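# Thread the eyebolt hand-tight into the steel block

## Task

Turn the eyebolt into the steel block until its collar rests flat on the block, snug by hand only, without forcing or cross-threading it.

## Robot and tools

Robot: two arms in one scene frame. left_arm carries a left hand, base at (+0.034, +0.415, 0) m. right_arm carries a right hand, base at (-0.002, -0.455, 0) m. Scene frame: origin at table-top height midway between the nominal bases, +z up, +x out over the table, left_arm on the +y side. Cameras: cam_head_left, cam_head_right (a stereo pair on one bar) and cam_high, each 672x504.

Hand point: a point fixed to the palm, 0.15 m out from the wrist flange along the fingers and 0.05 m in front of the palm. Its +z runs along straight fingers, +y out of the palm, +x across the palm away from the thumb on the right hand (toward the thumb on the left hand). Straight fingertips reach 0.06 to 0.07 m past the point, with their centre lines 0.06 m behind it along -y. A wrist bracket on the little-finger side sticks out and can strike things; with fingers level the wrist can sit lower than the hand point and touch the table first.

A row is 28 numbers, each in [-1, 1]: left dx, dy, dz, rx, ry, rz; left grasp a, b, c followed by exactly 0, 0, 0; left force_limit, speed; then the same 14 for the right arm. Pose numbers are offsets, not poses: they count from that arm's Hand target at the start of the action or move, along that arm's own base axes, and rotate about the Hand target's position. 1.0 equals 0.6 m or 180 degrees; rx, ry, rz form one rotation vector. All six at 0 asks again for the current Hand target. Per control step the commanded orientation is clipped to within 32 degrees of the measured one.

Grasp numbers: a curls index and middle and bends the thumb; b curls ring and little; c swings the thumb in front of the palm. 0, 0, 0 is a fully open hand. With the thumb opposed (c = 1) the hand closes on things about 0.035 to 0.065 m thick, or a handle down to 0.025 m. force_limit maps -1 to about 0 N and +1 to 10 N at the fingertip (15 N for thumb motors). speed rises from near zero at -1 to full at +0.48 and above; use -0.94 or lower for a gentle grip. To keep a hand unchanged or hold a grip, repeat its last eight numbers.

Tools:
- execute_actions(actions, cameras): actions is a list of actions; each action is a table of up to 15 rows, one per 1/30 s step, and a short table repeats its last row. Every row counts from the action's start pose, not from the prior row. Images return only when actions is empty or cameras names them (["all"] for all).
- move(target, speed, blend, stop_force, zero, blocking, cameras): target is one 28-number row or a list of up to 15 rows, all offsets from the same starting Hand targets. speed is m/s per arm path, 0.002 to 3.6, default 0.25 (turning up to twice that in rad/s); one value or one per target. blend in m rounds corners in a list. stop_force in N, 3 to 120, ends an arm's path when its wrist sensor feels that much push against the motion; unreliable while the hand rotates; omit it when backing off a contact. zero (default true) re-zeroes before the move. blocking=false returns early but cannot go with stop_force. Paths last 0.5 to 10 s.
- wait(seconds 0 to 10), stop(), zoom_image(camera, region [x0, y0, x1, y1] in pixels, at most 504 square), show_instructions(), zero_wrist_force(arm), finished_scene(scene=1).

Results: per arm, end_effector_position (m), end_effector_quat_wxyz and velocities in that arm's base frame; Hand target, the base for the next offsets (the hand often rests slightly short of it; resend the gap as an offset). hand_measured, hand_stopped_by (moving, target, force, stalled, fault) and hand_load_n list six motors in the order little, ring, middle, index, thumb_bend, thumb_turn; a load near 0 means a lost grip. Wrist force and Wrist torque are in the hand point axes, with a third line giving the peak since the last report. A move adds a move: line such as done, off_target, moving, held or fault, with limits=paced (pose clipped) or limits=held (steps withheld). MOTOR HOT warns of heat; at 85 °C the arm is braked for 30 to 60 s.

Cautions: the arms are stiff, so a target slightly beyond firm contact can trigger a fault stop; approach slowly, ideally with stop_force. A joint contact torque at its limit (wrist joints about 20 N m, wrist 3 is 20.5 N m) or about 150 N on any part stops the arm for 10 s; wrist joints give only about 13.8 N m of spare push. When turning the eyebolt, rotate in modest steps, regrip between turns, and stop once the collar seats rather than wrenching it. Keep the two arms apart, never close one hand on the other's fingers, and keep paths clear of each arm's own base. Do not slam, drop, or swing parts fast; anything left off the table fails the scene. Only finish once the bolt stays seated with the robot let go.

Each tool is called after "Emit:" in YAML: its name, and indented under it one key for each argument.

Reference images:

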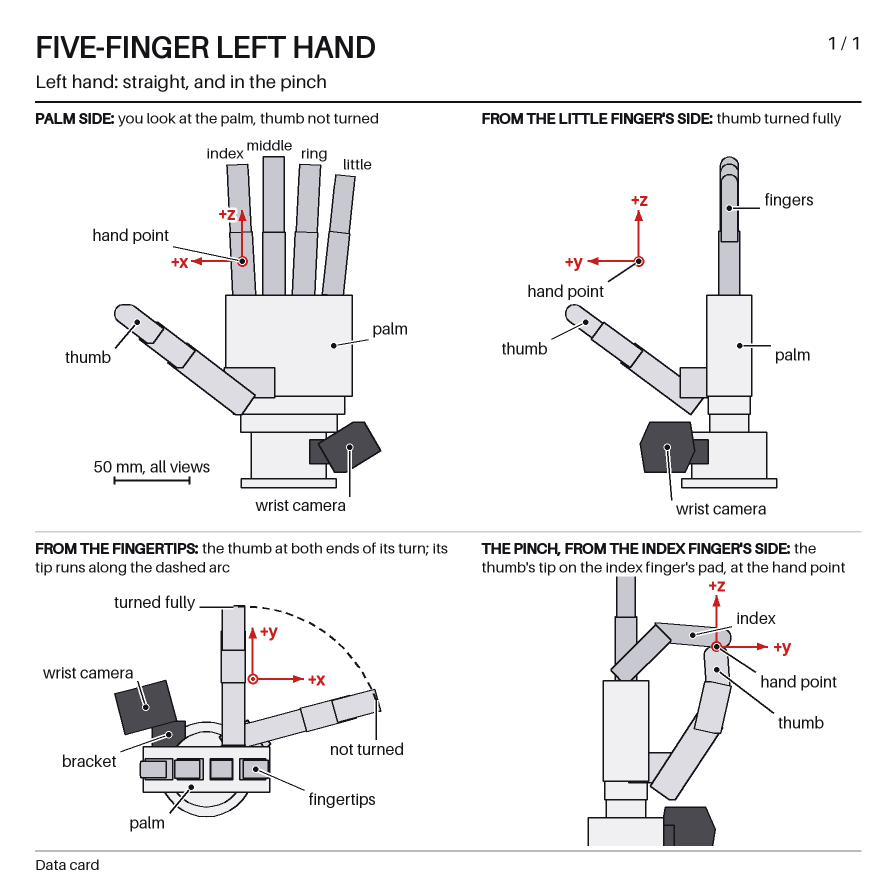

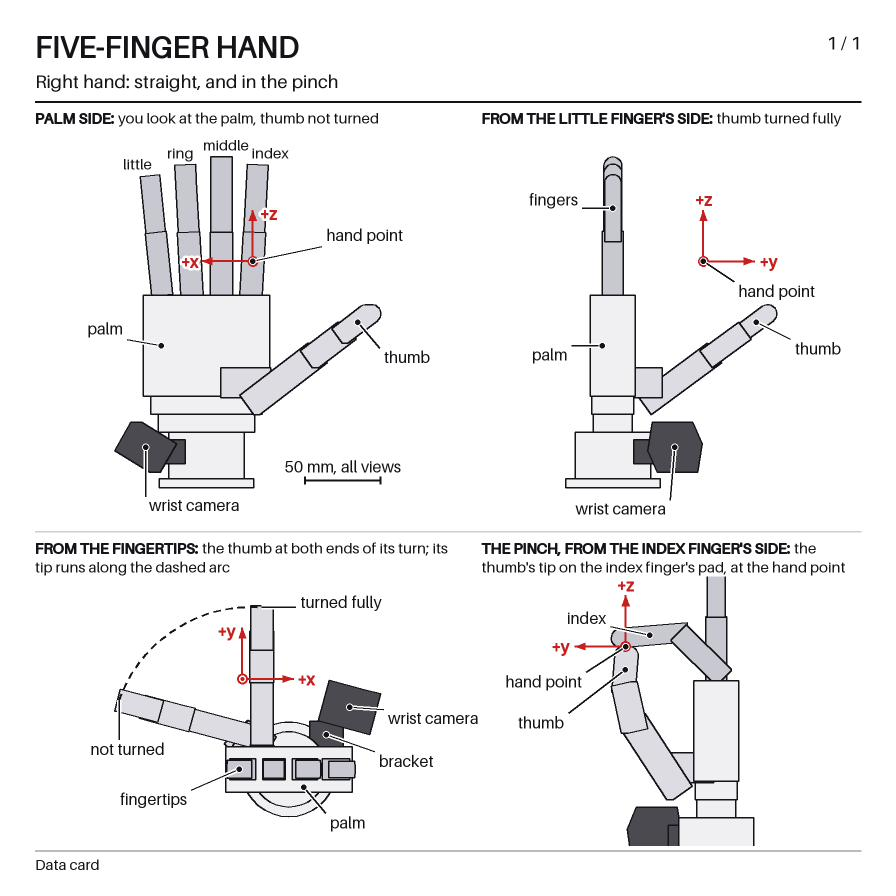

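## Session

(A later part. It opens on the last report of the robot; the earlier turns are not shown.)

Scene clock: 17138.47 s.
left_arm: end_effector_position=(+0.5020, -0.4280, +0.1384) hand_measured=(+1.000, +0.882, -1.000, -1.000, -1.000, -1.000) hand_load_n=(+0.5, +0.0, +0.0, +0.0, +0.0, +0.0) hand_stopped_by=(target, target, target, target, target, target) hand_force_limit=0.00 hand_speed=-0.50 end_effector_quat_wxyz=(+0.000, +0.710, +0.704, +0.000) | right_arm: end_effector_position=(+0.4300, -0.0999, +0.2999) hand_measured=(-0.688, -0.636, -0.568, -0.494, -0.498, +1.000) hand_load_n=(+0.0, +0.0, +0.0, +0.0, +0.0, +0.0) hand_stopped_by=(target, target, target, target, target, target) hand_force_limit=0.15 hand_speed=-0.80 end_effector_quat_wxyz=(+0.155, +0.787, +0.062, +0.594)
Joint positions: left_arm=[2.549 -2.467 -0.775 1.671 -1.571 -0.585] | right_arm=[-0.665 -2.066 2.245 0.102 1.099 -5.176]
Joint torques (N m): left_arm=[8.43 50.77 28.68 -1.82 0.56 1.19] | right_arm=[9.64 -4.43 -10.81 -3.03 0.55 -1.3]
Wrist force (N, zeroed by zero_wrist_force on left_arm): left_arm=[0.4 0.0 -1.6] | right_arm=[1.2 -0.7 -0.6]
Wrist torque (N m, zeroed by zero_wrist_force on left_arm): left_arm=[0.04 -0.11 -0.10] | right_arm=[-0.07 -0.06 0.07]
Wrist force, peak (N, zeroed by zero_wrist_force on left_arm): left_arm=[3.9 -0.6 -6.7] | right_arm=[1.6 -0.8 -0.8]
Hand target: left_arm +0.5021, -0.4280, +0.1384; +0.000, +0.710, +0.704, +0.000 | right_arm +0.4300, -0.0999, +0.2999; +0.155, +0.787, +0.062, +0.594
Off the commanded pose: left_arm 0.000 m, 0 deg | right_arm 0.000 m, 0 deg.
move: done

Emit:
move:
  target:
    - [-0.002,-0.035,0,0,0,-0.1111,-0.125,1,0,0,0,0,0.0,-0.5,0,0,0,0,0,0,0.27,0.17,1,0,0,0,0.15,-0.8]
    - [-0.0157,-0.0672,0,0,0,-0.2222,-0.125,1,0,0,0,0,0.0,-0.5,0,0,0,0,0,0,0.27,0.17,1,0,0,0,0.15,-0.8]
    - [-0.038,-0.0927,0,0,0,-0.3333,-0.125,1,0,0,0,0,0.0,-0.5,0,0,0,0,0,0,0.27,0.17,1,0,0,0,0.15,-0.8]
    - [-0.0677,-0.1085,0,0,0,-0.4444,-0.125,1,0,0,0,0,0.0,-0.5,0,0,0,0,0,0,0.27,0.17,1,0,0,0,0.15,-0.8]
    - [-0.1017,-0.1127,0,0,0,-0.5556,-0.125,1,0,0,0,0,0.0,-0.5,0,0,0,0,0,0,0.27,0.17,1,0,0,0,0.15,-0.8]
    - [-0.1358,-0.1047,0,0,0,-0.6667,-0.125,1,0,0,0,0,0.0,-0.5,0,0,0,0,0,0,0.27,0.17,1,0,0,0,0.15,-0.8]
    - [-0.1652,-0.0855,0,0,0,-0.7778,-0.125,1,0,0,0,0,0.0,-0.5,0,0,0,0,0,0,0.27,0.17,1,0,0,0,0.15,-0.8]
    - [-0.1862,-0.0575,0,0,0,-0.8889,-0.125,1,0,0,0,0,0.0,-0.5,0,0,0,0,0,0,0.27,0.17,1,0,0,0,0.15,-0.8]
    - [-0.1963,-0.024,0,0,0,-1.0,-0.125,1,0,0,0,0,0.0,-0.5,0,0,0,0,0,0,0.27,0.17,1,0,0,0,0.15,-0.8]
  speed: 0.22
  blend: 0.004
  cameras: ["all"]

Emit:
zoom_image:
  camera: "cam_head_right"
  region: [350, 380, 410, 440]

Emit:
zoom_image:
  camera: "cam_high"
  region: [315, 190, 375, 250]

Scene clock: 17169.80 s.
left_arm: end_effector_position=(+0.3844, -0.4424, +0.1384) hand_measured=(+1.000, +0.882, -1.000, -1.000, -1.000, -1.000) hand_load_n=(+0.0, +0.0, +0.0, +0.0, +0.0, +0.0) hand_stopped_by=(target, target, target, target, target, target) hand_force_limit=0.00 hand_speed=-0.50 end_effector_quat_wxyz=(+0.000, +0.704, -0.710, +0.000) | right_arm: end_effector_position=(+0.4300, -0.0999, +0.2999) hand_measured=(-0.688, -0.636, -0.568, -0.494, -0.498, +1.000) hand_load_n=(+0.0, +0.0, +0.0, +0.5, +0.0, +0.0) hand_stopped_by=(target, target, target, target, target, target) hand_force_limit=0.15 hand_speed=-0.80 end_effector_quat_wxyz=(+0.155, +0.787, +0.062, +0.594)
Joint positions: left_arm=[2.616 -2.372 -0.948 1.749 -1.571 2.624] | right_arm=[-0.665 -2.066 2.245 0.102 1.099 -5.176]
Joint torques (N m): left_arm=[6.27 46.03 7.87 -2.75 1.29 1.33] | right_arm=[10.16 -4.9 -10.33 -3.1 0.59 -1.28]
Wrist force (N, zeroed by zero_wrist_force on left_arm): left_arm=[1.5 -1.6 -1.0] | right_arm=[1.1 -0.8 -0.8]
Wrist torque (N m, zeroed by zero_wrist_force on left_arm): left_arm=[0.02 0.07 -0.03] | right_arm=[-0.09 -0.05 0.06]
Wrist force, peak (N, zeroed by zero_wrist_force on left_arm): left_arm=[7.6 -5.7 0.2] | right_arm=[1.5 -0.9 -0.9]
Hand target: left_arm +0.3843, -0.4424, +0.1384; +0.000, +0.704, -0.710, +0.000 | right_arm +0.4300, -0.0999, +0.2999; +0.155, +0.787, +0.062, +0.594
Off the commanded pose: left_arm 0.000 m, 0 deg | right_arm 0.000 m, 0 deg.
move: done

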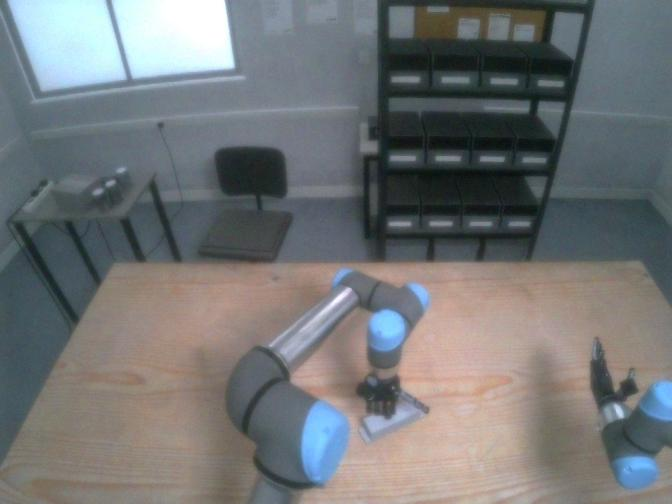

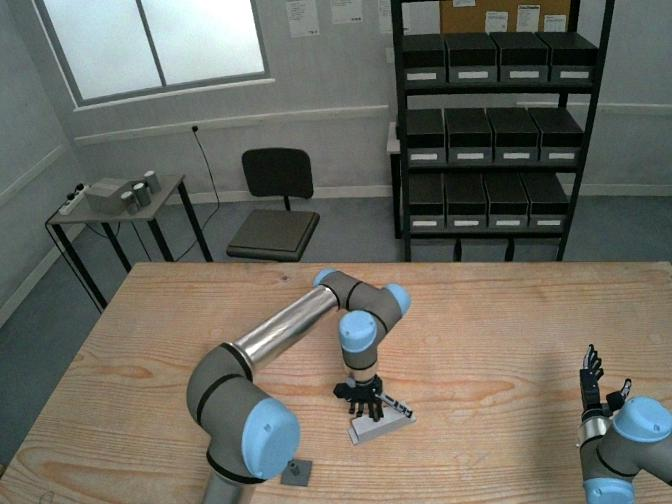

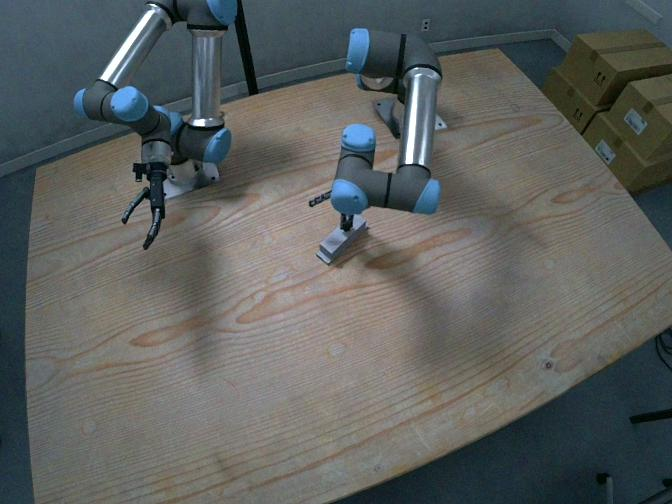

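Scaled by 8.400 from the camera's 672x504 image, which has a finer 960x720 frame.

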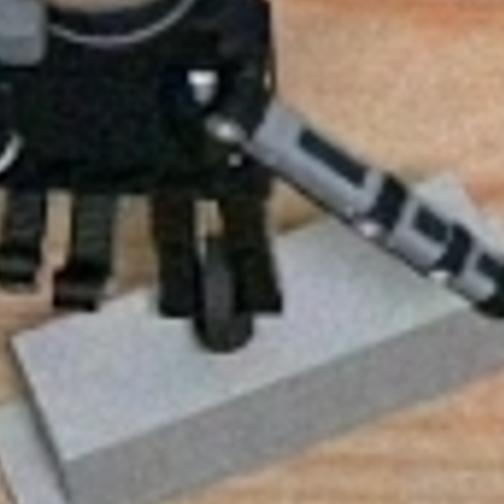

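Scaled by 8.400 from the camera's 672x504 image, which has a finer 960x720 frame.

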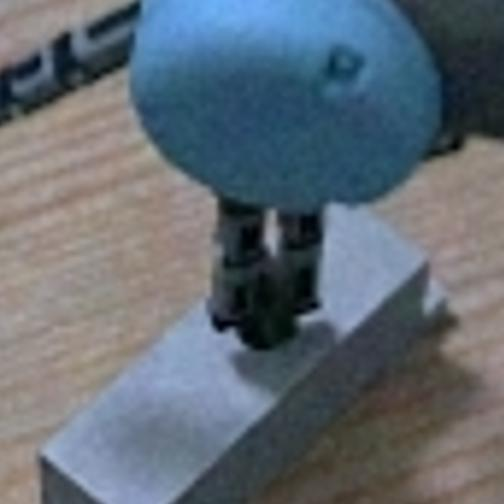

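Emit:
move:
  target:
    - [0.0025,0.0347,0,0,0,-0.1111,-0.125,1,0,0,0,0,0.0,-0.5,0,0,0,0,0,0,0.27,0.17,1,0,0,0,0.15,-0.8]
    - [0.0157,0.0668,0,0,0,-0.2222,-0.125,1,0,0,0,0,0.0,-0.5,0,0,0,0,0,0,0.27,0.17,1,0,0,0,0.15,-0.8]
    - [0.0385,0.0923,0,0,0,-0.3333,-0.125,1,0,0,0,0,0.0,-0.5,0,0,0,0,0,0,0.27,0.17,1,0,0,0,0.15,-0.8]
    - [0.0683,0.1082,0,0,0,-0.4444,-0.125,1,0,0,0,0,0.0,-0.5,0,0,0,0,0,0,0.27,0.17,1,0,0,0,0.15,-0.8]
    - [0.1018,0.1123,0,0,0,-0.5556,-0.125,1,0,0,0,0,0.0,-0.5,0,0,0,0,0,0,0.27,0.17,1,0,0,0,0.15,-0.8]
    - [0.1358,0.1043,0,0,0,-0.6667,-0.125,1,0,0,0,0,0.0,-0.5,0,0,0,0,0,0,0.27,0.17,1,0,0,0,0.15,-0.8]
    - [0.1652,0.0852,0,0,0,-0.7778,-0.125,1,0,0,0,0,0.0,-0.5,0,0,0,0,0,0,0.27,0.17,1,0,0,0,0.15,-0.8]
    - [0.1862,0.0572,0,0,0,-0.8889,-0.125,1,0,0,0,0,0.0,-0.5,0,0,0,0,0,0,0.27,0.17,1,0,0,0,0.15,-0.8]
    - [0.1968,0.0167,0,0,0,0.9778,-0.125,1,0,0,0,0,0.0,-0.5,0,0,0,0,0,0,0.27,0.17,1,0,0,0,0.15,-0.8]
  speed: 0.2
  blend: 0.004

Emit:
move:
  target:
    - [-0.0005,0.007,0,0,0,0.0222,-0.125,1,0,0,0,0,0.0,-0.5,0,0,0,0,0,0,0.27,0.17,1,0,0,0,0.15,-0.8]
    - [-0.0005,0.007,0.0865,0,0,0.0222,-0.125,1,0,0,0,0,0.0,-0.5,0,0,0,0,0,0,0.27,0.17,1,0,0,0,0.15,-0.8]
  speed: [0.1, 0.05]
  cameras: ["all"]

Emit:
zoom_image:
  camera: "cam_head_right"
  region: [350, 380, 410, 440]

Emit:
zoom_image:
  camera: "cam_high"
  region: [315, 190, 375, 250]

Scene clock: 17203.03 s.
left_arm: end_effector_position=(+0.5023, -0.4324, +0.1384) hand_measured=(+1.000, +0.882, -1.000, -1.000, -1.000, -1.000) hand_load_n=(+0.5, +0.0, +0.0, +0.0, +0.0, +0.0) hand_stopped_by=(target, target, target, target, target, target) hand_force_limit=0.00 hand_speed=-0.50 end_effector_quat_wxyz=(+0.000, +0.734, +0.679, +0.000) | right_arm: end_effector_position=(+0.4300, -0.0999, +0.2999) hand_measured=(-0.688, -0.636, -0.568, -0.494, -0.498, +1.000) hand_load_n=(+0.0, +0.0, +0.0, +0.0, +0.0, +0.5) hand_stopped_by=(target, target, target, target, target, target) hand_force_limit=0.15 hand_speed=-0.80 end_effector_quat_wxyz=(+0.155, +0.787, +0.062, +0.594)
Joint positions: left_arm=[2.547 -2.463 -0.782 1.675 -1.571 5.766] | right_arm=[-0.665 -2.066 2.245 0.102 1.099 -5.176]
Joint torques (N m): left_arm=[8.4 50.64 27.8 -1.58 0.65 1.19] | right_arm=[9.95 -4.71 -9.98 -3.04 0.61 -1.19]
Wrist force (N, zeroed by zero_wrist_force on left_arm): left_arm=[0.9 -0.7 -1.5] | right_arm=[1.1 -0.5 -0.7]
Wrist torque (N m, zeroed by zero_wrist_force on left_arm): left_arm=[0.04 -0.04 -0.07] | right_arm=[-0.04 -0.05 0.07]
Wrist force, peak (N, zeroed by zero_wrist_force on left_arm): left_arm=[8.7 2.7 -0.9] | right_arm=[1.4 -1.0 -0.9]
Hand target: left_arm +0.5024, -0.4324, +0.1384; +0.000, +0.734, +0.679, +0.000 | right_arm +0.4300, -0.0999, +0.2999; +0.155, +0.787, +0.062, +0.594
Off the commanded pose: left_arm 0.000 m, 0 deg | right_arm 0.000 m, 0 deg.
move: done

Scene clock: 17205.00 s.
left_arm: end_effector_position=(+0.5021, -0.4282, +0.1904) hand_measured=(+1.000, +0.882, -1.000, -1.000, -1.000, -1.000) hand_load_n=(+0.0, +0.0, +0.0, +0.0, +0.0, +0.0) hand_stopped_by=(target, target, target, target, target, target) hand_force_limit=0.00 hand_speed=-0.50 end_effector_quat_wxyz=(+0.000, +0.710, +0.704, +0.000) | right_arm: end_effector_position=(+0.4300, -0.0999, +0.2999) hand_measured=(-0.688, -0.636, -0.568, -0.494, -0.498, +1.000) hand_load_n=(+0.0, +0.0, +0.5, +0.0, +0.0, +0.0) hand_stopped_by=(target, target, target, target, target, target) hand_force_limit=0.15 hand_speed=-0.80 end_effector_quat_wxyz=(+0.155, +0.787, +0.062, +0.594)
Joint positions: left_arm=[2.548 -2.46 -0.654 1.544 -1.571 5.698] | right_arm=[-0.665 -2.066 2.245 0.102 1.099 -5.176]
Joint torques (N m): left_arm=[-7.56 34.46 7.14 0.71 -1.28 -1.32] | right_arm=[10.48 -4.08 -10.29 -2.91 0.54 -1.29]
Wrist force (N, zeroed by zero_wrist_force on left_arm): left_arm=[0.4 -0.1 -1.5] | right_arm=[1.1 -0.8 -0.8]
Wrist torque (N m, zeroed by zero_wrist_force on left_arm): left_arm=[0.02 -0.11 0.05] | right_arm=[-0.09 -0.06 0.06]
Wrist force, peak (N, zeroed by zero_wrist_force on left_arm): left_arm=[1.3 0.2 -1.8] | right_arm=[1.4 -0.8 -0.8]
Hand target: left_arm +0.5021, -0.4282, +0.1903; +0.000, +0.710, +0.704, +0.000 | right_arm +0.4300, -0.0999, +0.2999; +0.155, +0.787, +0.062, +0.594
Off the commanded pose: left_arm 0.000 m, 0 deg | right_arm 0.000 m, 0 deg.
move: done

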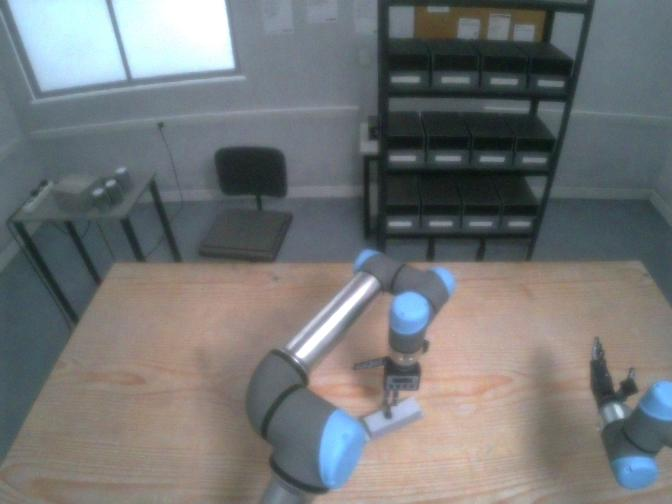

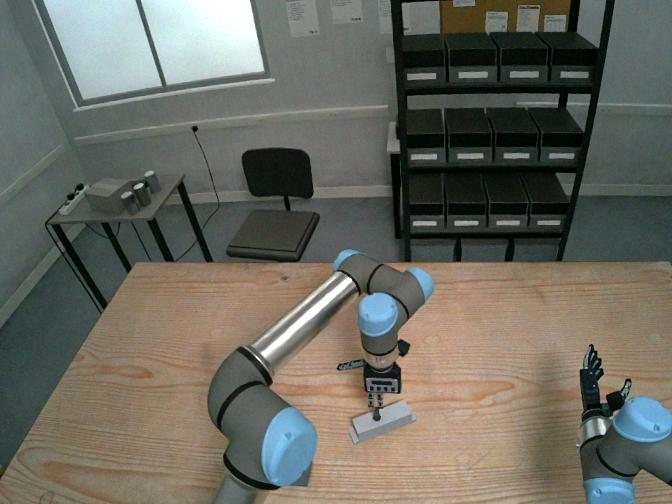

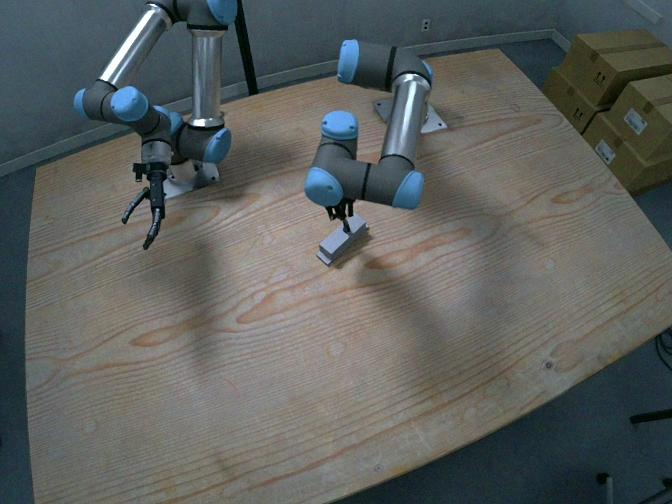

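Scaled by 8.400 from the camera's 672x504 image, which has a finer 960x720 frame.

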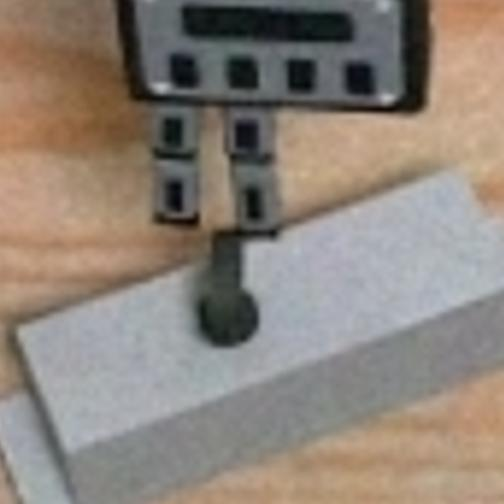

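Scaled by 8.400 from the camera's 672x504 image, which has a finer 960x720 frame.

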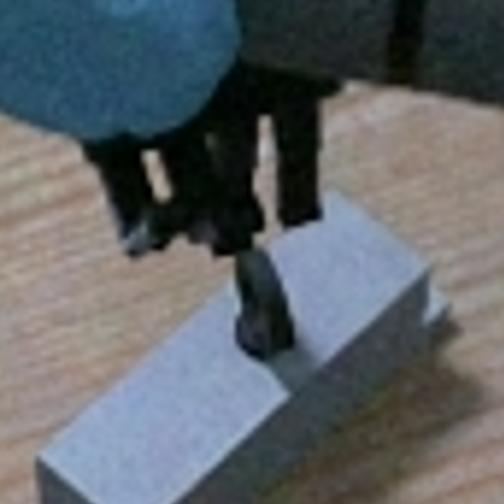

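Emit:
move:
  target:
    - [-0.1122,0.0882,0,0,0,0.5,-0.125,1,0,0,0,0,0.0,-0.5,0,0,0,0,0,0,0.27,0.17,1,0,0,0,0.15,-0.8]
    - [-0.2003,-0.024,0,0,0,1.0,-0.125,1,0,0,0,0,0.0,-0.5,0,0,0,0,0,0,0.27,0.17,1,0,0,0,0.15,-0.8]
    - [-0.0882,-0.1122,0,0,0,-0.5,-0.125,1,0,0,0,0,0.0,-0.5,0,0,0,0,0,0,0.27,0.17,1,0,0,0,0.15,-0.8]
    - [0,0,0,0,0,0,-0.125,1,0,0,0,0,0.0,-0.5,0,0,0,0,0,0,0.27,0.17,1,0,0,0,0.15,-0.8]
    - [-0.1122,0.0882,0,0,0,0.5,-0.125,1,0,0,0,0,0.0,-0.5,0,0,0,0,0,0,0.27,0.17,1,0,0,0,0.15,-0.8]
    - [-0.1967,-0.0233,0,0,0,1.0,-0.125,1,0,0,0,0,0.0,-0.5,0,0,0,0,0,0,0.27,0.17,1,0,0,0,0.15,-0.8]
  speed: 0.8
  blend: 0.02

Emit:
move:
  target: [0, 0, -0.079, 0,0,0, -0.125,1,0,0,0,0,0.0,-0.5, 0,0,0,0,0,0, 0.27,0.17,1,0,0,0,0.15,-0.8]
  speed: 0.008
  stop_force: 3

Scene clock: 17227.53 s.
left_arm: end_effector_position=(+0.3840, -0.4422, +0.1904) hand_measured=(+1.000, +0.882, -1.000, -1.000, -1.000, -1.000) hand_load_n=(+0.0, +0.0, +0.0, +0.0, +0.0, +0.0) hand_stopped_by=(target, target, target, target, target, target) hand_force_limit=0.00 hand_speed=-0.50 end_effector_quat_wxyz=(+0.000, +0.704, -0.710, +0.000) end_effector_velocity=(+0.000, +0.000, -0.001) end_effector_angular_velocity=(+0.002, +0.001, +0.005) | right_arm: end_effector_position=(+0.4300, -0.0999, +0.2999) hand_measured=(-0.688, -0.636, -0.568, -0.494, -0.498, +1.000) hand_load_n=(+0.0, +0.0, +0.0, +0.0, +0.0, +0.5) hand_stopped_by=(target, target, target, target, target, target) hand_force_limit=0.15 hand_speed=-0.80 end_effector_quat_wxyz=(+0.155, +0.787, +0.062, +0.594)
Joint positions: left_arm=[2.616 -2.352 -0.85 1.631 -1.571 -3.659] | right_arm=[-0.665 -2.066 2.245 0.102 1.099 -5.176]
Joint velocities: left_arm=[0 0 -0.002 0 -0.001 -0.005] | right_arm=[within noise]
Joint torques (N m): left_arm=[5.74 30.7 29.47 -5.12 -0.59 -1.29] | right_arm=[10.2 -4.34 -10.69 -3.05 0.56 -1.28]
Wrist force (N, zeroed by zero_wrist_force on left_arm): left_arm=[0.1 0.3 -1.0] | right_arm=[1.2 -0.8 -0.7]
Wrist torque (N m, zeroed by zero_wrist_force on left_arm): left_arm=[0.06 0.00 0.00] | right_arm=[-0.09 -0.07 0.07]
Wrist force, peak (N, zeroed by zero_wrist_force on left_arm): left_arm=[1.1 2.6 -1.0] | right_arm=[1.4 -1.0 -0.9]
Hand target: left_arm +0.3841, -0.4422, +0.1903; +0.000, +0.704, -0.710, +0.000 | right_arm +0.4300, -0.0999, +0.2999; +0.155, +0.787, +0.062, +0.594
Off the commanded pose: left_arm 0.000 m, 0 deg | right_arm 0.000 m, 0 deg.
move: done

Scene clock: 17234.07 s.
left_arm: end_effector_position=(+0.3841, -0.4422, +0.1429) hand_measured=(+1.000, +0.882, -1.000, -1.000, -1.000, -1.000) hand_load_n=(+0.0, +0.0, +0.0, +0.0, +0.0, +0.0) hand_stopped_by=(target, target, target, target, target, target) hand_force_limit=0.00 hand_speed=-0.50 end_effector_quat_wxyz=(+0.000, +0.704, -0.710, +0.000) | right_arm: end_effector_position=(+0.4300, -0.0999, +0.2999) hand_measured=(-0.688, -0.636, -0.568, -0.494, -0.498, +1.000) hand_load_n=(+0.0, +0.0, +0.0, +0.0, +0.0, +0.0) hand_stopped_by=(target, target, target, target, target, target) hand_force_limit=0.15 hand_speed=-0.80 end_effector_quat_wxyz=(+0.155, +0.787, +0.062, +0.594)
Joint positions: left_arm=[2.616 -2.369 -0.942 1.74 -1.571 -3.659] | right_arm=[-0.665 -2.066 2.245 0.102 1.099 -5.176]
Joint torques (N m): left_arm=[9.23 41.14 27 -5.8 -0.27 1.26] | right_arm=[9.9 -4.36 -10.79 -2.96 0.58 -1.31]
Wrist force (N, zeroed by zero_wrist_force on left_arm): left_arm=[3.5 -0.1 -2.3] | right_arm=[1.4 -0.9 -0.7]
Wrist torque (N m, zeroed by zero_wrist_force on left_arm): left_arm=[0.08 0.11 0.21] | right_arm=[-0.11 -0.09 0.07]
Wrist force, peak (N, zeroed by zero_wrist_force on left_arm): left_arm=[3.5 -0.1 -2.4] | right_arm=[1.4 -1.0 -0.7]
Hand target: left_arm +0.3841, -0.4422, +0.1429; +0.000, +0.704, -0.710, +0.000 | right_arm +0.4300, -0.0999, +0.2999; +0.155, +0.787, +0.062, +0.594
Off the commanded pose: left_arm 0.000 m, 0 deg | right_arm 0.000 m, 0 deg.
move: done

Emit:
move:
  target:
    - [0, -0.0013, 0, 0,0,0, -0.125,1,0,0,0,0,0.0,-0.5, 0,0,0,0,0,0, 0.27,0.17,1,0,0,0,0.15,-0.8]
    - [0, -0.0013, -0.019, 0,0,0, -0.125,1,0,0,0,0,0.0,-0.5, 0,0,0,0,0,0, 0.27,0.17,1,0,0,0,0.15,-0.8]
  speed: 0.004
  stop_force: 3

Scene clock: 17250.90 s.
left_arm: end_effector_position=(+0.3841, -0.4429, +0.1350) hand_measured=(+1.000, +0.882, -1.000, -1.000, -1.000, -1.000) hand_load_n=(+0.0, +0.0, +0.0, +0.0, +0.0, +0.0) hand_stopped_by=(target, target, target, target, target, target) hand_force_limit=0.00 hand_speed=-0.50 end_effector_quat_wxyz=(+0.000, +0.704, -0.710, +0.000) | right_arm: end_effector_position=(+0.4300, -0.0999, +0.2999) hand_measured=(-0.688, -0.636, -0.568, -0.494, -0.498, +1.000) hand_load_n=(+0.0, +0.0, +0.0, +0.0, +0.0, +0.0) hand_stopped_by=(target, target, target, target, target, target) hand_force_limit=0.15 hand_speed=-0.80 end_effector_quat_wxyz=(+0.155, +0.787, +0.062, +0.594)
Joint positions: left_arm=[2.615 -2.374 -0.953 1.756 -1.571 -3.66] | right_arm=[-0.665 -2.066 2.245 0.102 1.099 -5.176]
Joint torques (N m): left_arm=[-8.02 46.95 28.4 -5.34 0.27 1.36] | right_arm=[10.07 -4.97 -10.55 -3.11 0.59 -1.23]
Wrist force (N, zeroed by zero_wrist_force on left_arm): left_arm=[3.8 -0.8 -6.6] | right_arm=[1.3 -0.7 -0.7]
Wrist torque (N m, zeroed by zero_wrist_force on left_arm): left_arm=[0.36 0.06 0.24] | right_arm=[-0.07 -0.08 0.08]
Wrist force, peak (N, zeroed by zero_wrist_force on left_arm): left_arm=[3.8 0.0 -7.1] | right_arm=[1.5 -0.8 -0.9]
Hand target: left_arm +0.3841, -0.4429, +0.1350; +0.000, +0.704, -0.710, +0.000 (not the last commanded pose) | right_arm +0.4300, -0.0999, +0.2999; +0.155, +0.787, +0.062, +0.594
Off the commanded pose: left_arm 0.003 m, 0 deg | right_arm 0.000 m, 0 deg.
move: contact (left_arm); path passed 1 of 2 targets

Emit:
move:
  target:
    - [0.0023,0.0355,0.0017,0,0,-0.1111,-0.125,1,0,0,0,0,0.0,-0.5,0,0,0,0,0,0,0.27,0.17,1,0,0,0,0.15,-0.8]
    - [0.016,0.0677,0.0017,0,0,-0.2222,-0.125,1,0,0,0,0,0.0,-0.5,0,0,0,0,0,0,0.27,0.17,1,0,0,0,0.15,-0.8]
    - [0.0388,0.0932,0.0017,0,0,-0.3333,-0.125,1,0,0,0,0,0.0,-0.5,0,0,0,0,0,0,0.27,0.17,1,0,0,0,0.15,-0.8]
    - [0.0687,0.109,0.0017,0,0,-0.4444,-0.125,1,0,0,0,0,0.0,-0.5,0,0,0,0,0,0,0.27,0.17,1,0,0,0,0.15,-0.8]
    - [0.1022,0.1132,0.0017,0,0,-0.5556,-0.125,1,0,0,0,0,0.0,-0.5,0,0,0,0,0,0,0.27,0.17,1,0,0,0,0.15,-0.8]
    - [0.1362,0.1052,0.0017,0,0,-0.6667,-0.125,1,0,0,0,0,0.0,-0.5,0,0,0,0,0,0,0.27,0.17,1,0,0,0,0.15,-0.8]
    - [0.1655,0.086,0.0017,0,0,-0.7778,-0.125,1,0,0,0,0,0.0,-0.5,0,0,0,0,0,0,0.27,0.17,1,0,0,0,0.15,-0.8]
    - [0.1865,0.058,0.0017,0,0,-0.8889,-0.125,1,0,0,0,0,0.0,-0.5,0,0,0,0,0,0,0.27,0.17,1,0,0,0,0.15,-0.8]
    - [0.1967,0.0245,0.0017,0,0,-1.0,-0.125,1,0,0,0,0,0.0,-0.5,0,0,0,0,0,0,0.27,0.17,1,0,0,0,0.15,-0.8]
  speed: 0.2
  blend: 0.004
  cameras: ["all"]

Emit:
zoom_image:
  camera: "cam_head_right"
  region: [350, 380, 410, 440]

Emit:
zoom_image:
  camera: "cam_high"
  region: [315, 190, 375, 250]

Scene clock: 17289.83 s.
left_arm: end_effector_position=(+0.5020, -0.4283, +0.1361) hand_measured=(+1.000, +0.882, -0.998, -1.000, -1.000, -1.000) hand_load_n=(+0.0, +0.0, -7.5, +1.0, +0.0, +0.0) hand_stopped_by=(target, target, target, target, target, target) hand_force_limit=0.00 hand_speed=-0.50 end_effector_quat_wxyz=(+0.000, +0.710, +0.704, +0.000) | right_arm: end_effector_position=(+0.4300, -0.0999, +0.2999) hand_measured=(-0.688, -0.636, -0.568, -0.494, -0.498, +1.000) hand_load_n=(+0.0, +0.0, +0.0, +0.0, +0.0, +0.5) hand_stopped_by=(target, target, target, target, target, target) hand_force_limit=0.15 hand_speed=-0.80 end_effector_quat_wxyz=(+0.155, +0.787, +0.062, +0.594)
Joint positions: left_arm=[2.548 -2.468 -0.779 1.676 -1.571 -0.586] | right_arm=[-0.665 -2.066 2.245 0.102 1.099 -5.176]
Joint torques (N m): left_arm=[7.17 50.9 26.92 -2.09 0.66 1.3] | right_arm=[9.56 -5.26 -10.54 -2.93 0.48 -1.36]
Wrist force (N, zeroed by zero_wrist_force on left_arm): left_arm=[0.6 1.3 -2.2] | right_arm=[1.3 -0.8 -0.7]
Wrist torque (N m, zeroed by zero_wrist_force on left_arm): left_arm=[0.09 -0.15 -0.33] | right_arm=[-0.10 -0.08 0.08]
Wrist force, peak (N, zeroed by zero_wrist_force on left_arm): left_arm=[4.1 -0.8 -6.6] | right_arm=[1.5 -0.8 -0.9]
Hand target: left_arm +0.5021, -0.4282, +0.1360; +0.000, +0.710, +0.704, +0.000 | right_arm +0.4300, -0.0999, +0.2999; +0.155, +0.787, +0.062, +0.594
Off the commanded pose: left_arm 0.000 m, 0 deg | right_arm 0.000 m, 0 deg.
move: done

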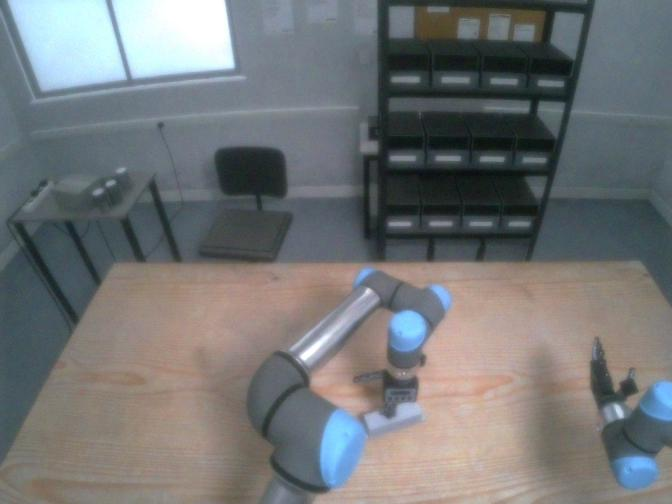

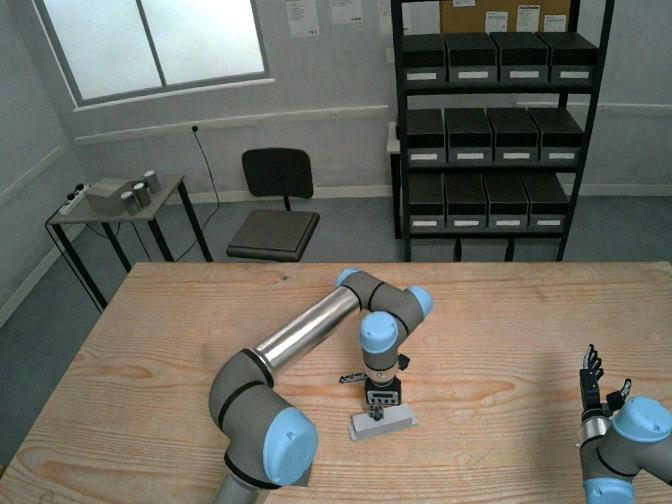

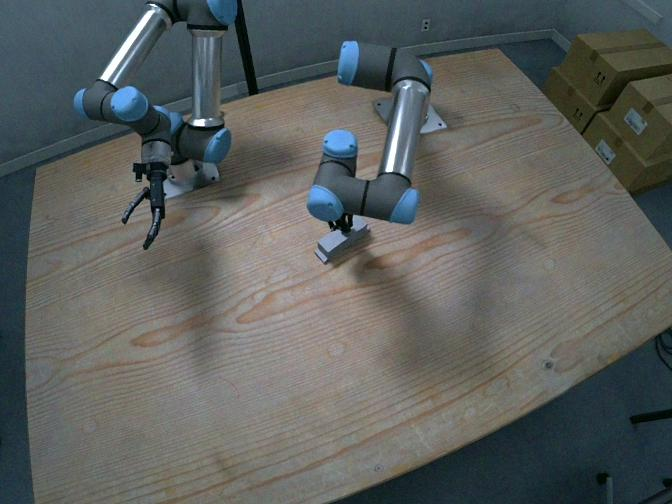

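Scaled by 8.400 from the camera's 672x504 image, which has a finer 960x720 frame.

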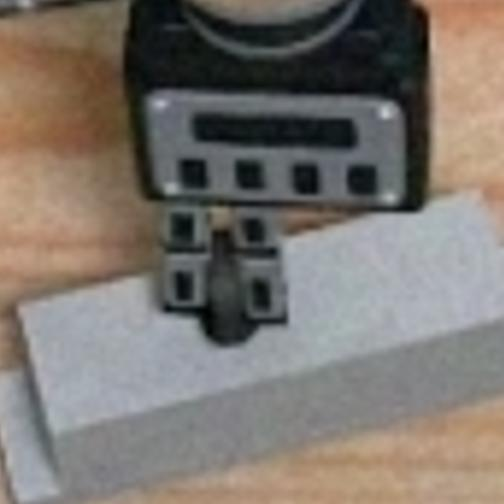

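Scaled by 8.400 from the camera's 672x504 image, which has a finer 960x720 frame.

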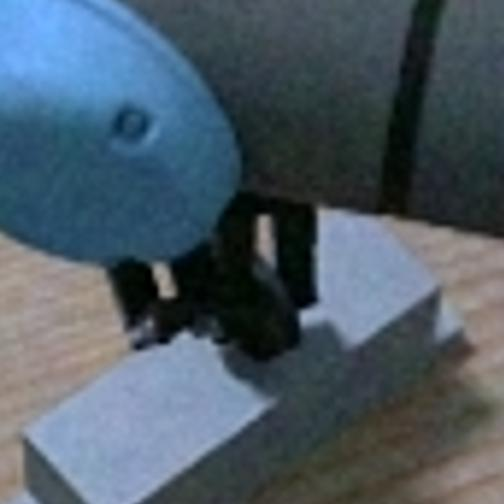

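Emit:
move:
  target: [-0.002,-0.035,0,0,0,-0.1111,-0.125,1,0,0,0,0,0.0,-0.5,0,0,0,0,0,0,0.27,0.17,1,0,0,0,0.15,-0.8]
  speed: 0.12
  cameras: ["all"]

Emit:
zoom_image:
  camera: "cam_head_right"
  region: [350, 380, 410, 440]

Emit:
zoom_image:
  camera: "cam_high"
  region: [315, 190, 375, 250]

Scene clock: 17314.03 s.
left_arm: end_effector_position=(+0.5009, -0.4493, +0.1360) hand_measured=(+1.000, +0.882, -0.998, -1.000, -1.000, -1.000) hand_load_n=(+0.0, +0.0, -10.5, +1.5, +0.0, +0.0) hand_stopped_by=(target, target, target, target, target, target) hand_force_limit=0.00 hand_speed=-0.50 end_effector_quat_wxyz=(+0.000, +0.821, +0.570, +0.000) | right_arm: end_effector_position=(+0.4300, -0.0999, +0.2999) hand_measured=(-0.688, -0.636, -0.568, -0.494, -0.498, +1.000) hand_load_n=(+0.0, +0.0, +0.0, +0.0, +0.0, +0.0) hand_stopped_by=(target, target, target, target, target, target) hand_force_limit=0.15 hand_speed=-0.80 end_effector_quat_wxyz=(+0.155, +0.787, +0.062, +0.594)
Joint positions: left_arm=[2.543 -2.446 -0.819 1.695 -1.571 -0.242] | right_arm=[-0.665 -2.066 2.245 0.102 1.099 -5.176]
Joint torques (N m): left_arm=[-1.13 53.9 22.68 -1.34 1.1 0.87] | right_arm=[9.79 -4.87 -11.89 -3.07 0.67 -1.34]
Wrist force (N, zeroed by zero_wrist_force on left_arm): left_arm=[0.8 1.4 -0.3] | right_arm=[1.4 -0.8 -0.7]
Wrist torque (N m, zeroed by zero_wrist_force on left_arm): left_arm=[-0.02 -0.13 -0.40] | right_arm=[-0.08 -0.10 0.08]
Wrist force, peak (N, zeroed by zero_wrist_force on left_arm): left_arm=[-2.5 8.8 -4.6] | right_arm=[1.4 -1.0 -0.7]
Hand target: left_arm +0.5009, -0.4492, +0.1360; +0.000, +0.821, +0.570, +0.000 | right_arm +0.4300, -0.0999, +0.2999; +0.155, +0.787, +0.062, +0.594
Off the commanded pose: left_arm 0.000 m, 0 deg | right_arm 0.000 m, 0 deg.
move: done

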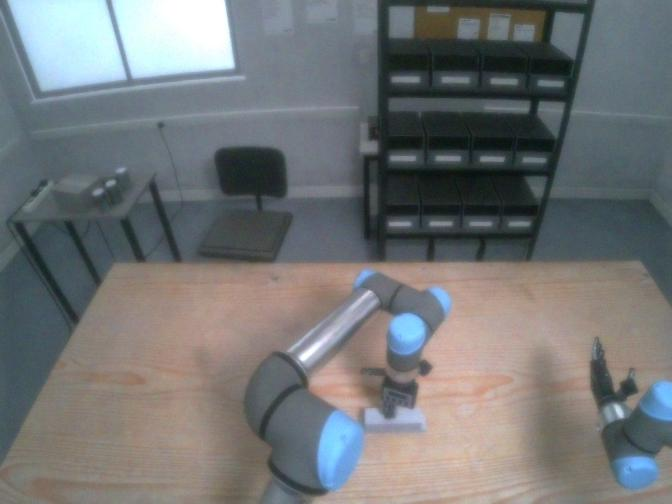

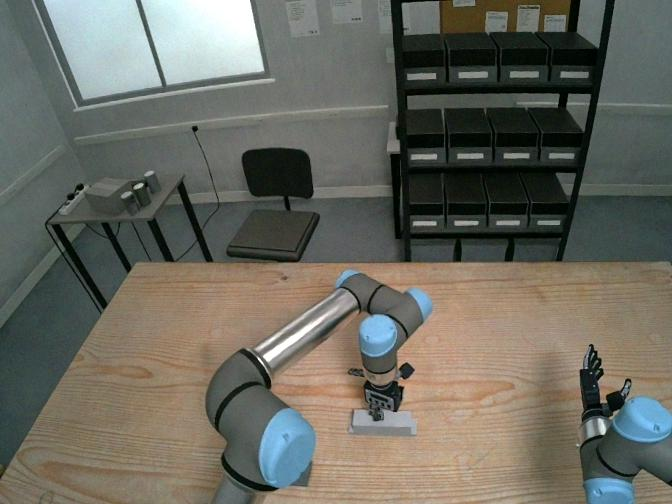

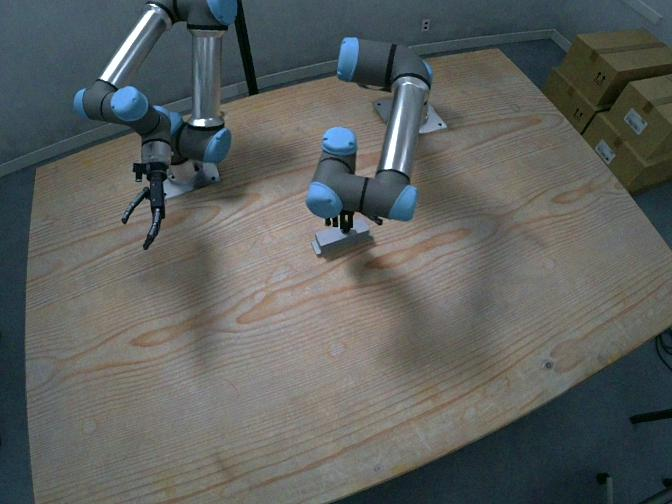

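Scaled by 8.400 from the camera's 672x504 image, which has a finer 960x720 frame.

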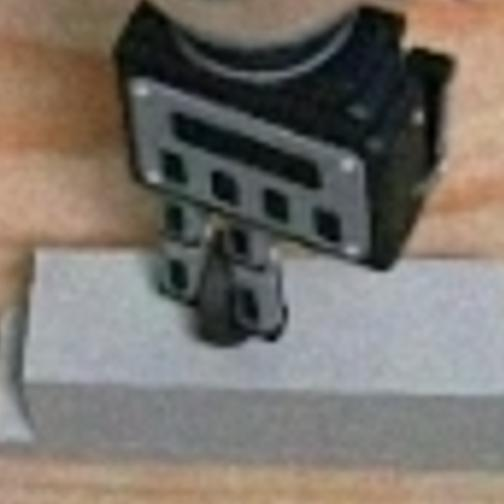

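Scaled by 8.400 from the camera's 672x504 image, which has a finer 960x720 frame.

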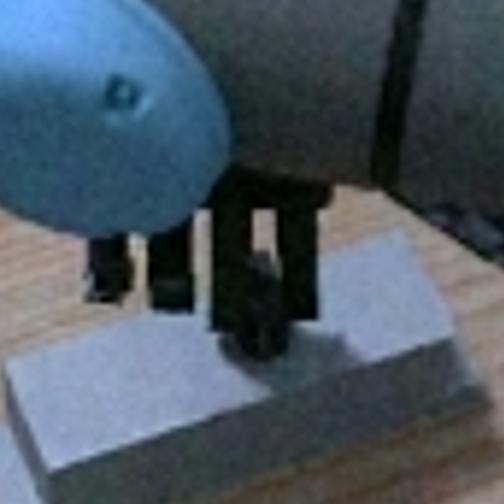

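Emit:
move:
  target:
    - [0.0013,0.0069,0,0,0,0.0222,-0.125,1,0,0,0,0,0.0,-0.5,0,0,0,0,0,0,0.27,0.17,1,0,0,0,0.15,-0.8]
    - [0.0013,0.0069,0.0917,0,0,0.0222,-0.125,1,0,0,0,0,0.0,-0.5,0,0,0,0,0,0,0.27,0.17,1,0,0,0,0.15,-0.8]
  speed: [0.05, 0.04]
  cameras: ["all"]

Emit:
zoom_image:
  camera: "cam_head_right"
  region: [350, 380, 410, 440]

Emit:
zoom_image:
  camera: "cam_high"
  region: [315, 190, 375, 250]

Emit:
zoom_image:
  camera: "cam_head_left"
  region: [360, 380, 420, 440]

Scene clock: 17335.90 s.
left_arm: end_effector_position=(+0.5017, -0.4451, +0.1913) hand_measured=(+1.000, +0.882, -1.000, -1.000, -1.000, -1.000) hand_load_n=(+0.5, +0.0, +0.0, +0.0, +0.0, +0.0) hand_stopped_by=(target, target, target, target, target, target) hand_force_limit=0.00 hand_speed=-0.50 end_effector_quat_wxyz=(+0.000, +0.801, +0.599, +0.000) | right_arm: end_effector_position=(+0.4300, -0.0999, +0.2999) hand_measured=(-0.688, -0.636, -0.568, -0.494, -0.498, +1.000) hand_load_n=(+0.0, +0.0, +0.5, +0.0, +0.0, +0.0) hand_stopped_by=(target, target, target, target, target, target) hand_force_limit=0.15 hand_speed=-0.80 end_effector_quat_wxyz=(+0.155, +0.787, +0.062, +0.594)
Joint positions: left_arm=[2.544 -2.441 -0.689 1.559 -1.571 -0.311] | right_arm=[-0.665 -2.066 2.245 0.102 1.099 -5.176]
Joint torques (N m): left_arm=[1.35 33.4 7.93 0.84 -0.71 -1.11] | right_arm=[10.09 -4.77 -9.97 -3.05 0.62 -1.39]
Wrist force (N, zeroed by zero_wrist_force on left_arm): left_arm=[0.4 0.2 -0.9] | right_arm=[1.2 -0.8 -0.8]
Wrist torque (N m, zeroed by zero_wrist_force on left_arm): left_arm=[0.03 -0.11 0.03] | right_arm=[-0.08 -0.06 0.07]
Wrist force, peak (N, zeroed by zero_wrist_force on left_arm): left_arm=[0.5 0.1 7.9] | right_arm=[1.5 -0.9 -1.0]
Hand target: left_arm +0.5017, -0.4451, +0.1911; +0.000, +0.801, +0.599, +0.000 | right_arm +0.4300, -0.0999, +0.2999; +0.155, +0.787, +0.062, +0.594
Off the commanded pose: left_arm 0.000 m, 0 deg | right_arm 0.000 m, 0 deg.
move: done

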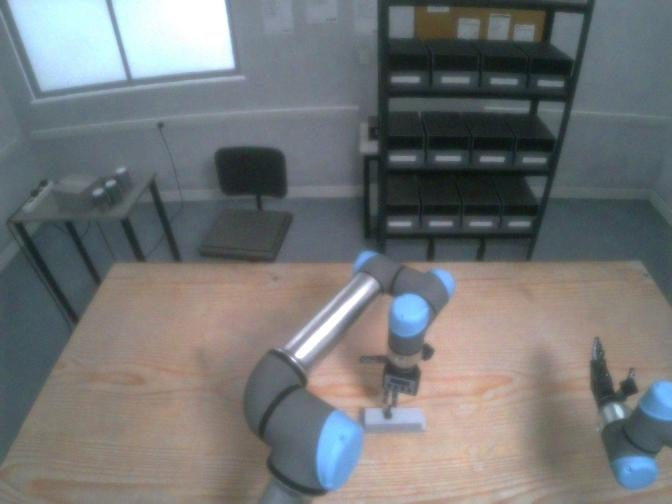

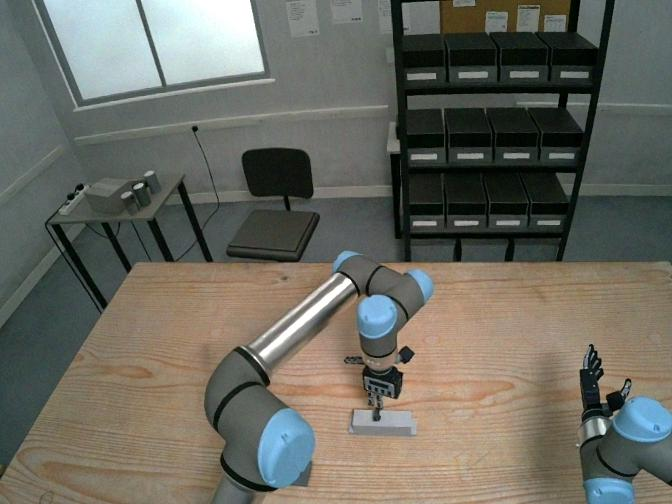

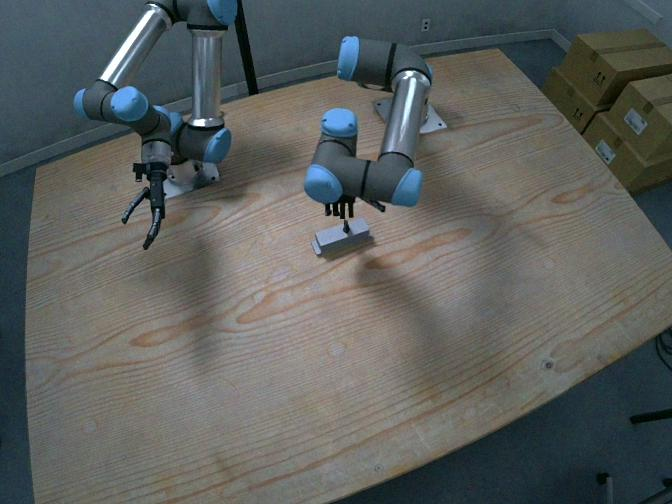

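Scaled by 8.400 from the camera's 672x504 image, which has a finer 960x720 frame.

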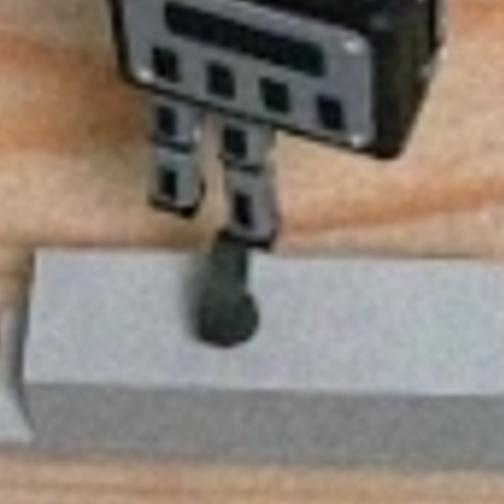

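Scaled by 8.400 from the camera's 672x504 image, which has a finer 960x720 frame.

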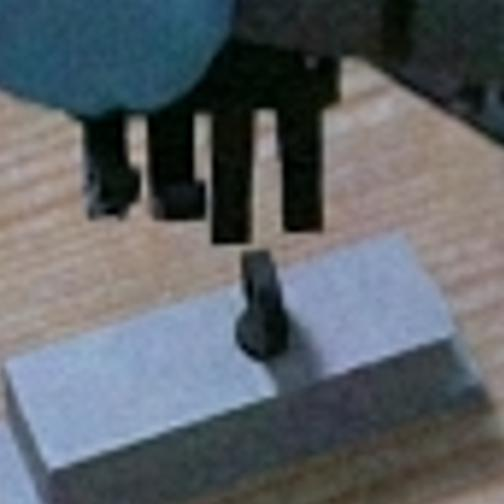

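Scaled by 8.400 from the camera's 672x504 image, which has a finer 960x720 frame.

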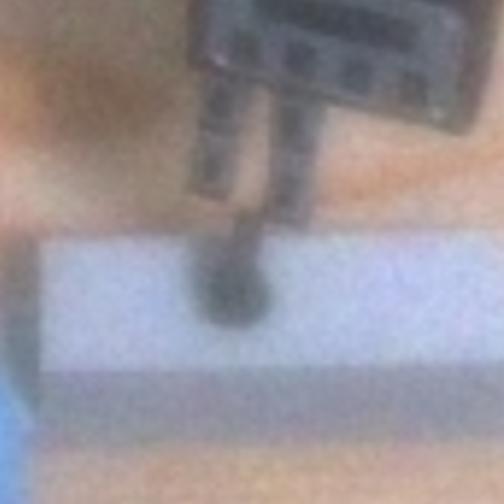

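Emit:
wait:
  seconds: 0
  cameras: ["all"]

Emit:
zoom_image:
  camera: "cam_head_right"
  region: [355, 385, 405, 435]

Emit:
zoom_image:
  camera: "cam_high"
  region: [320, 195, 370, 245]

Scene clock: 17371.20 s.
left_arm: end_effector_position=(+0.5017, -0.4451, +0.1911) hand_measured=(+1.000, +0.882, -1.000, -1.000, -1.000, -1.000) hand_load_n=(+0.0, +0.0, +0.0, +0.0, +0.0, +0.0) hand_stopped_by=(target, target, target, target, target, target) hand_force_limit=0.00 hand_speed=-0.50 end_effector_quat_wxyz=(+0.000, +0.801, +0.599, +0.000) | right_arm: end_effector_position=(+0.4300, -0.0999, +0.2999) hand_measured=(-0.688, -0.636, -0.568, -0.494, -0.498, +1.000) hand_load_n=(+0.0, +0.0, +0.0, +0.0, +0.0, +0.5) hand_stopped_by=(target, target, target, target, target, target) hand_force_limit=0.15 hand_speed=-0.80 end_effector_quat_wxyz=(+0.155, +0.787, +0.062, +0.594)
Joint positions: left_arm=[2.544 -2.441 -0.689 1.559 -1.571 -0.311] | right_arm=[-0.665 -2.066 2.245 0.102 1.099 -5.176]
Joint torques (N m): left_arm=[-7.49 32.95 7.48 0.49 -1.29 -0.25] | right_arm=[9.94 -4.49 -10.87 -2.86 0.65 -1.37]
Wrist force (N, zeroed by zero_wrist_force on left_arm): left_arm=[0.1 0.3 -1.0] | right_arm=[1.1 -0.7 -0.8]
Wrist torque (N m, zeroed by zero_wrist_force on left_arm): left_arm=[0.06 -0.07 0.00] | right_arm=[-0.06 -0.05 0.06]
Wrist force, peak (N, zeroed by zero_wrist_force on left_arm): left_arm=[0.4 0.5 -1.2] | right_arm=[1.5 -0.9 -0.9]
Hand target: left_arm +0.5017, -0.4451, +0.1911; +0.000, +0.801, +0.599, +0.000 | right_arm +0.4300, -0.0999, +0.2999; +0.155, +0.787, +0.062, +0.594
Off the commanded pose: left_arm 0.000 m, 0 deg | right_arm 0.000 m, 0 deg.

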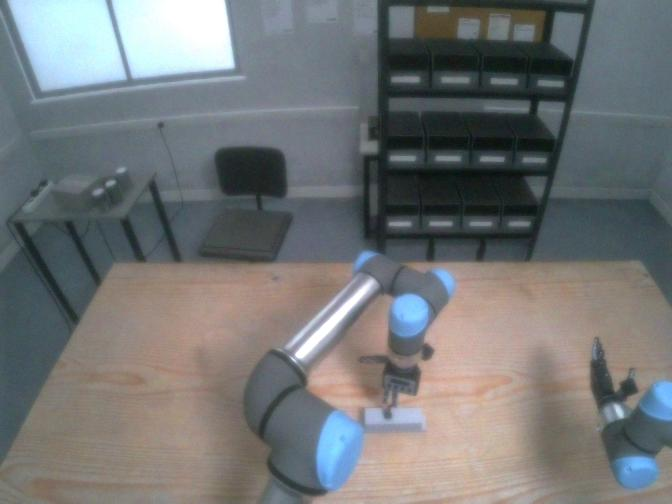

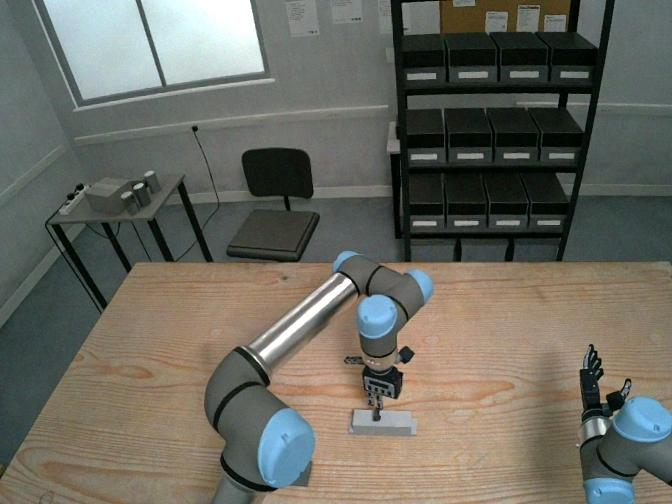

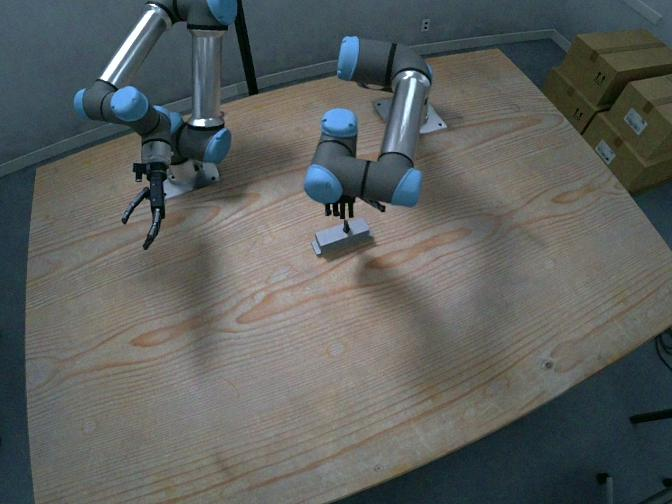

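Scaled by 10.080 from the camera's 672x504 image, which has a finer 960x720 frame.

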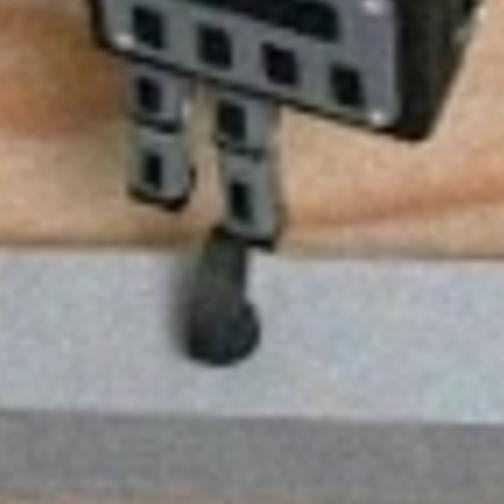

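Scaled by 10.080 from the camera's 672x504 image, which has a finer 960x720 frame.

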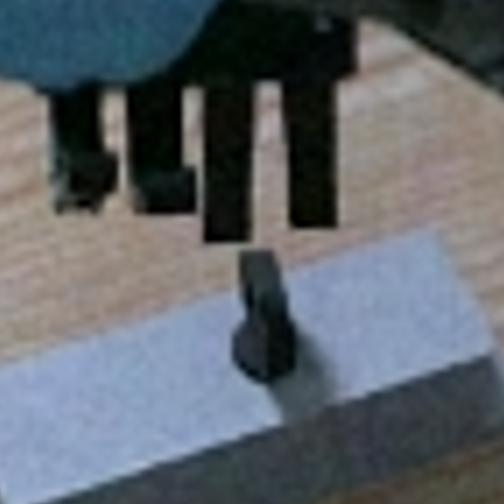

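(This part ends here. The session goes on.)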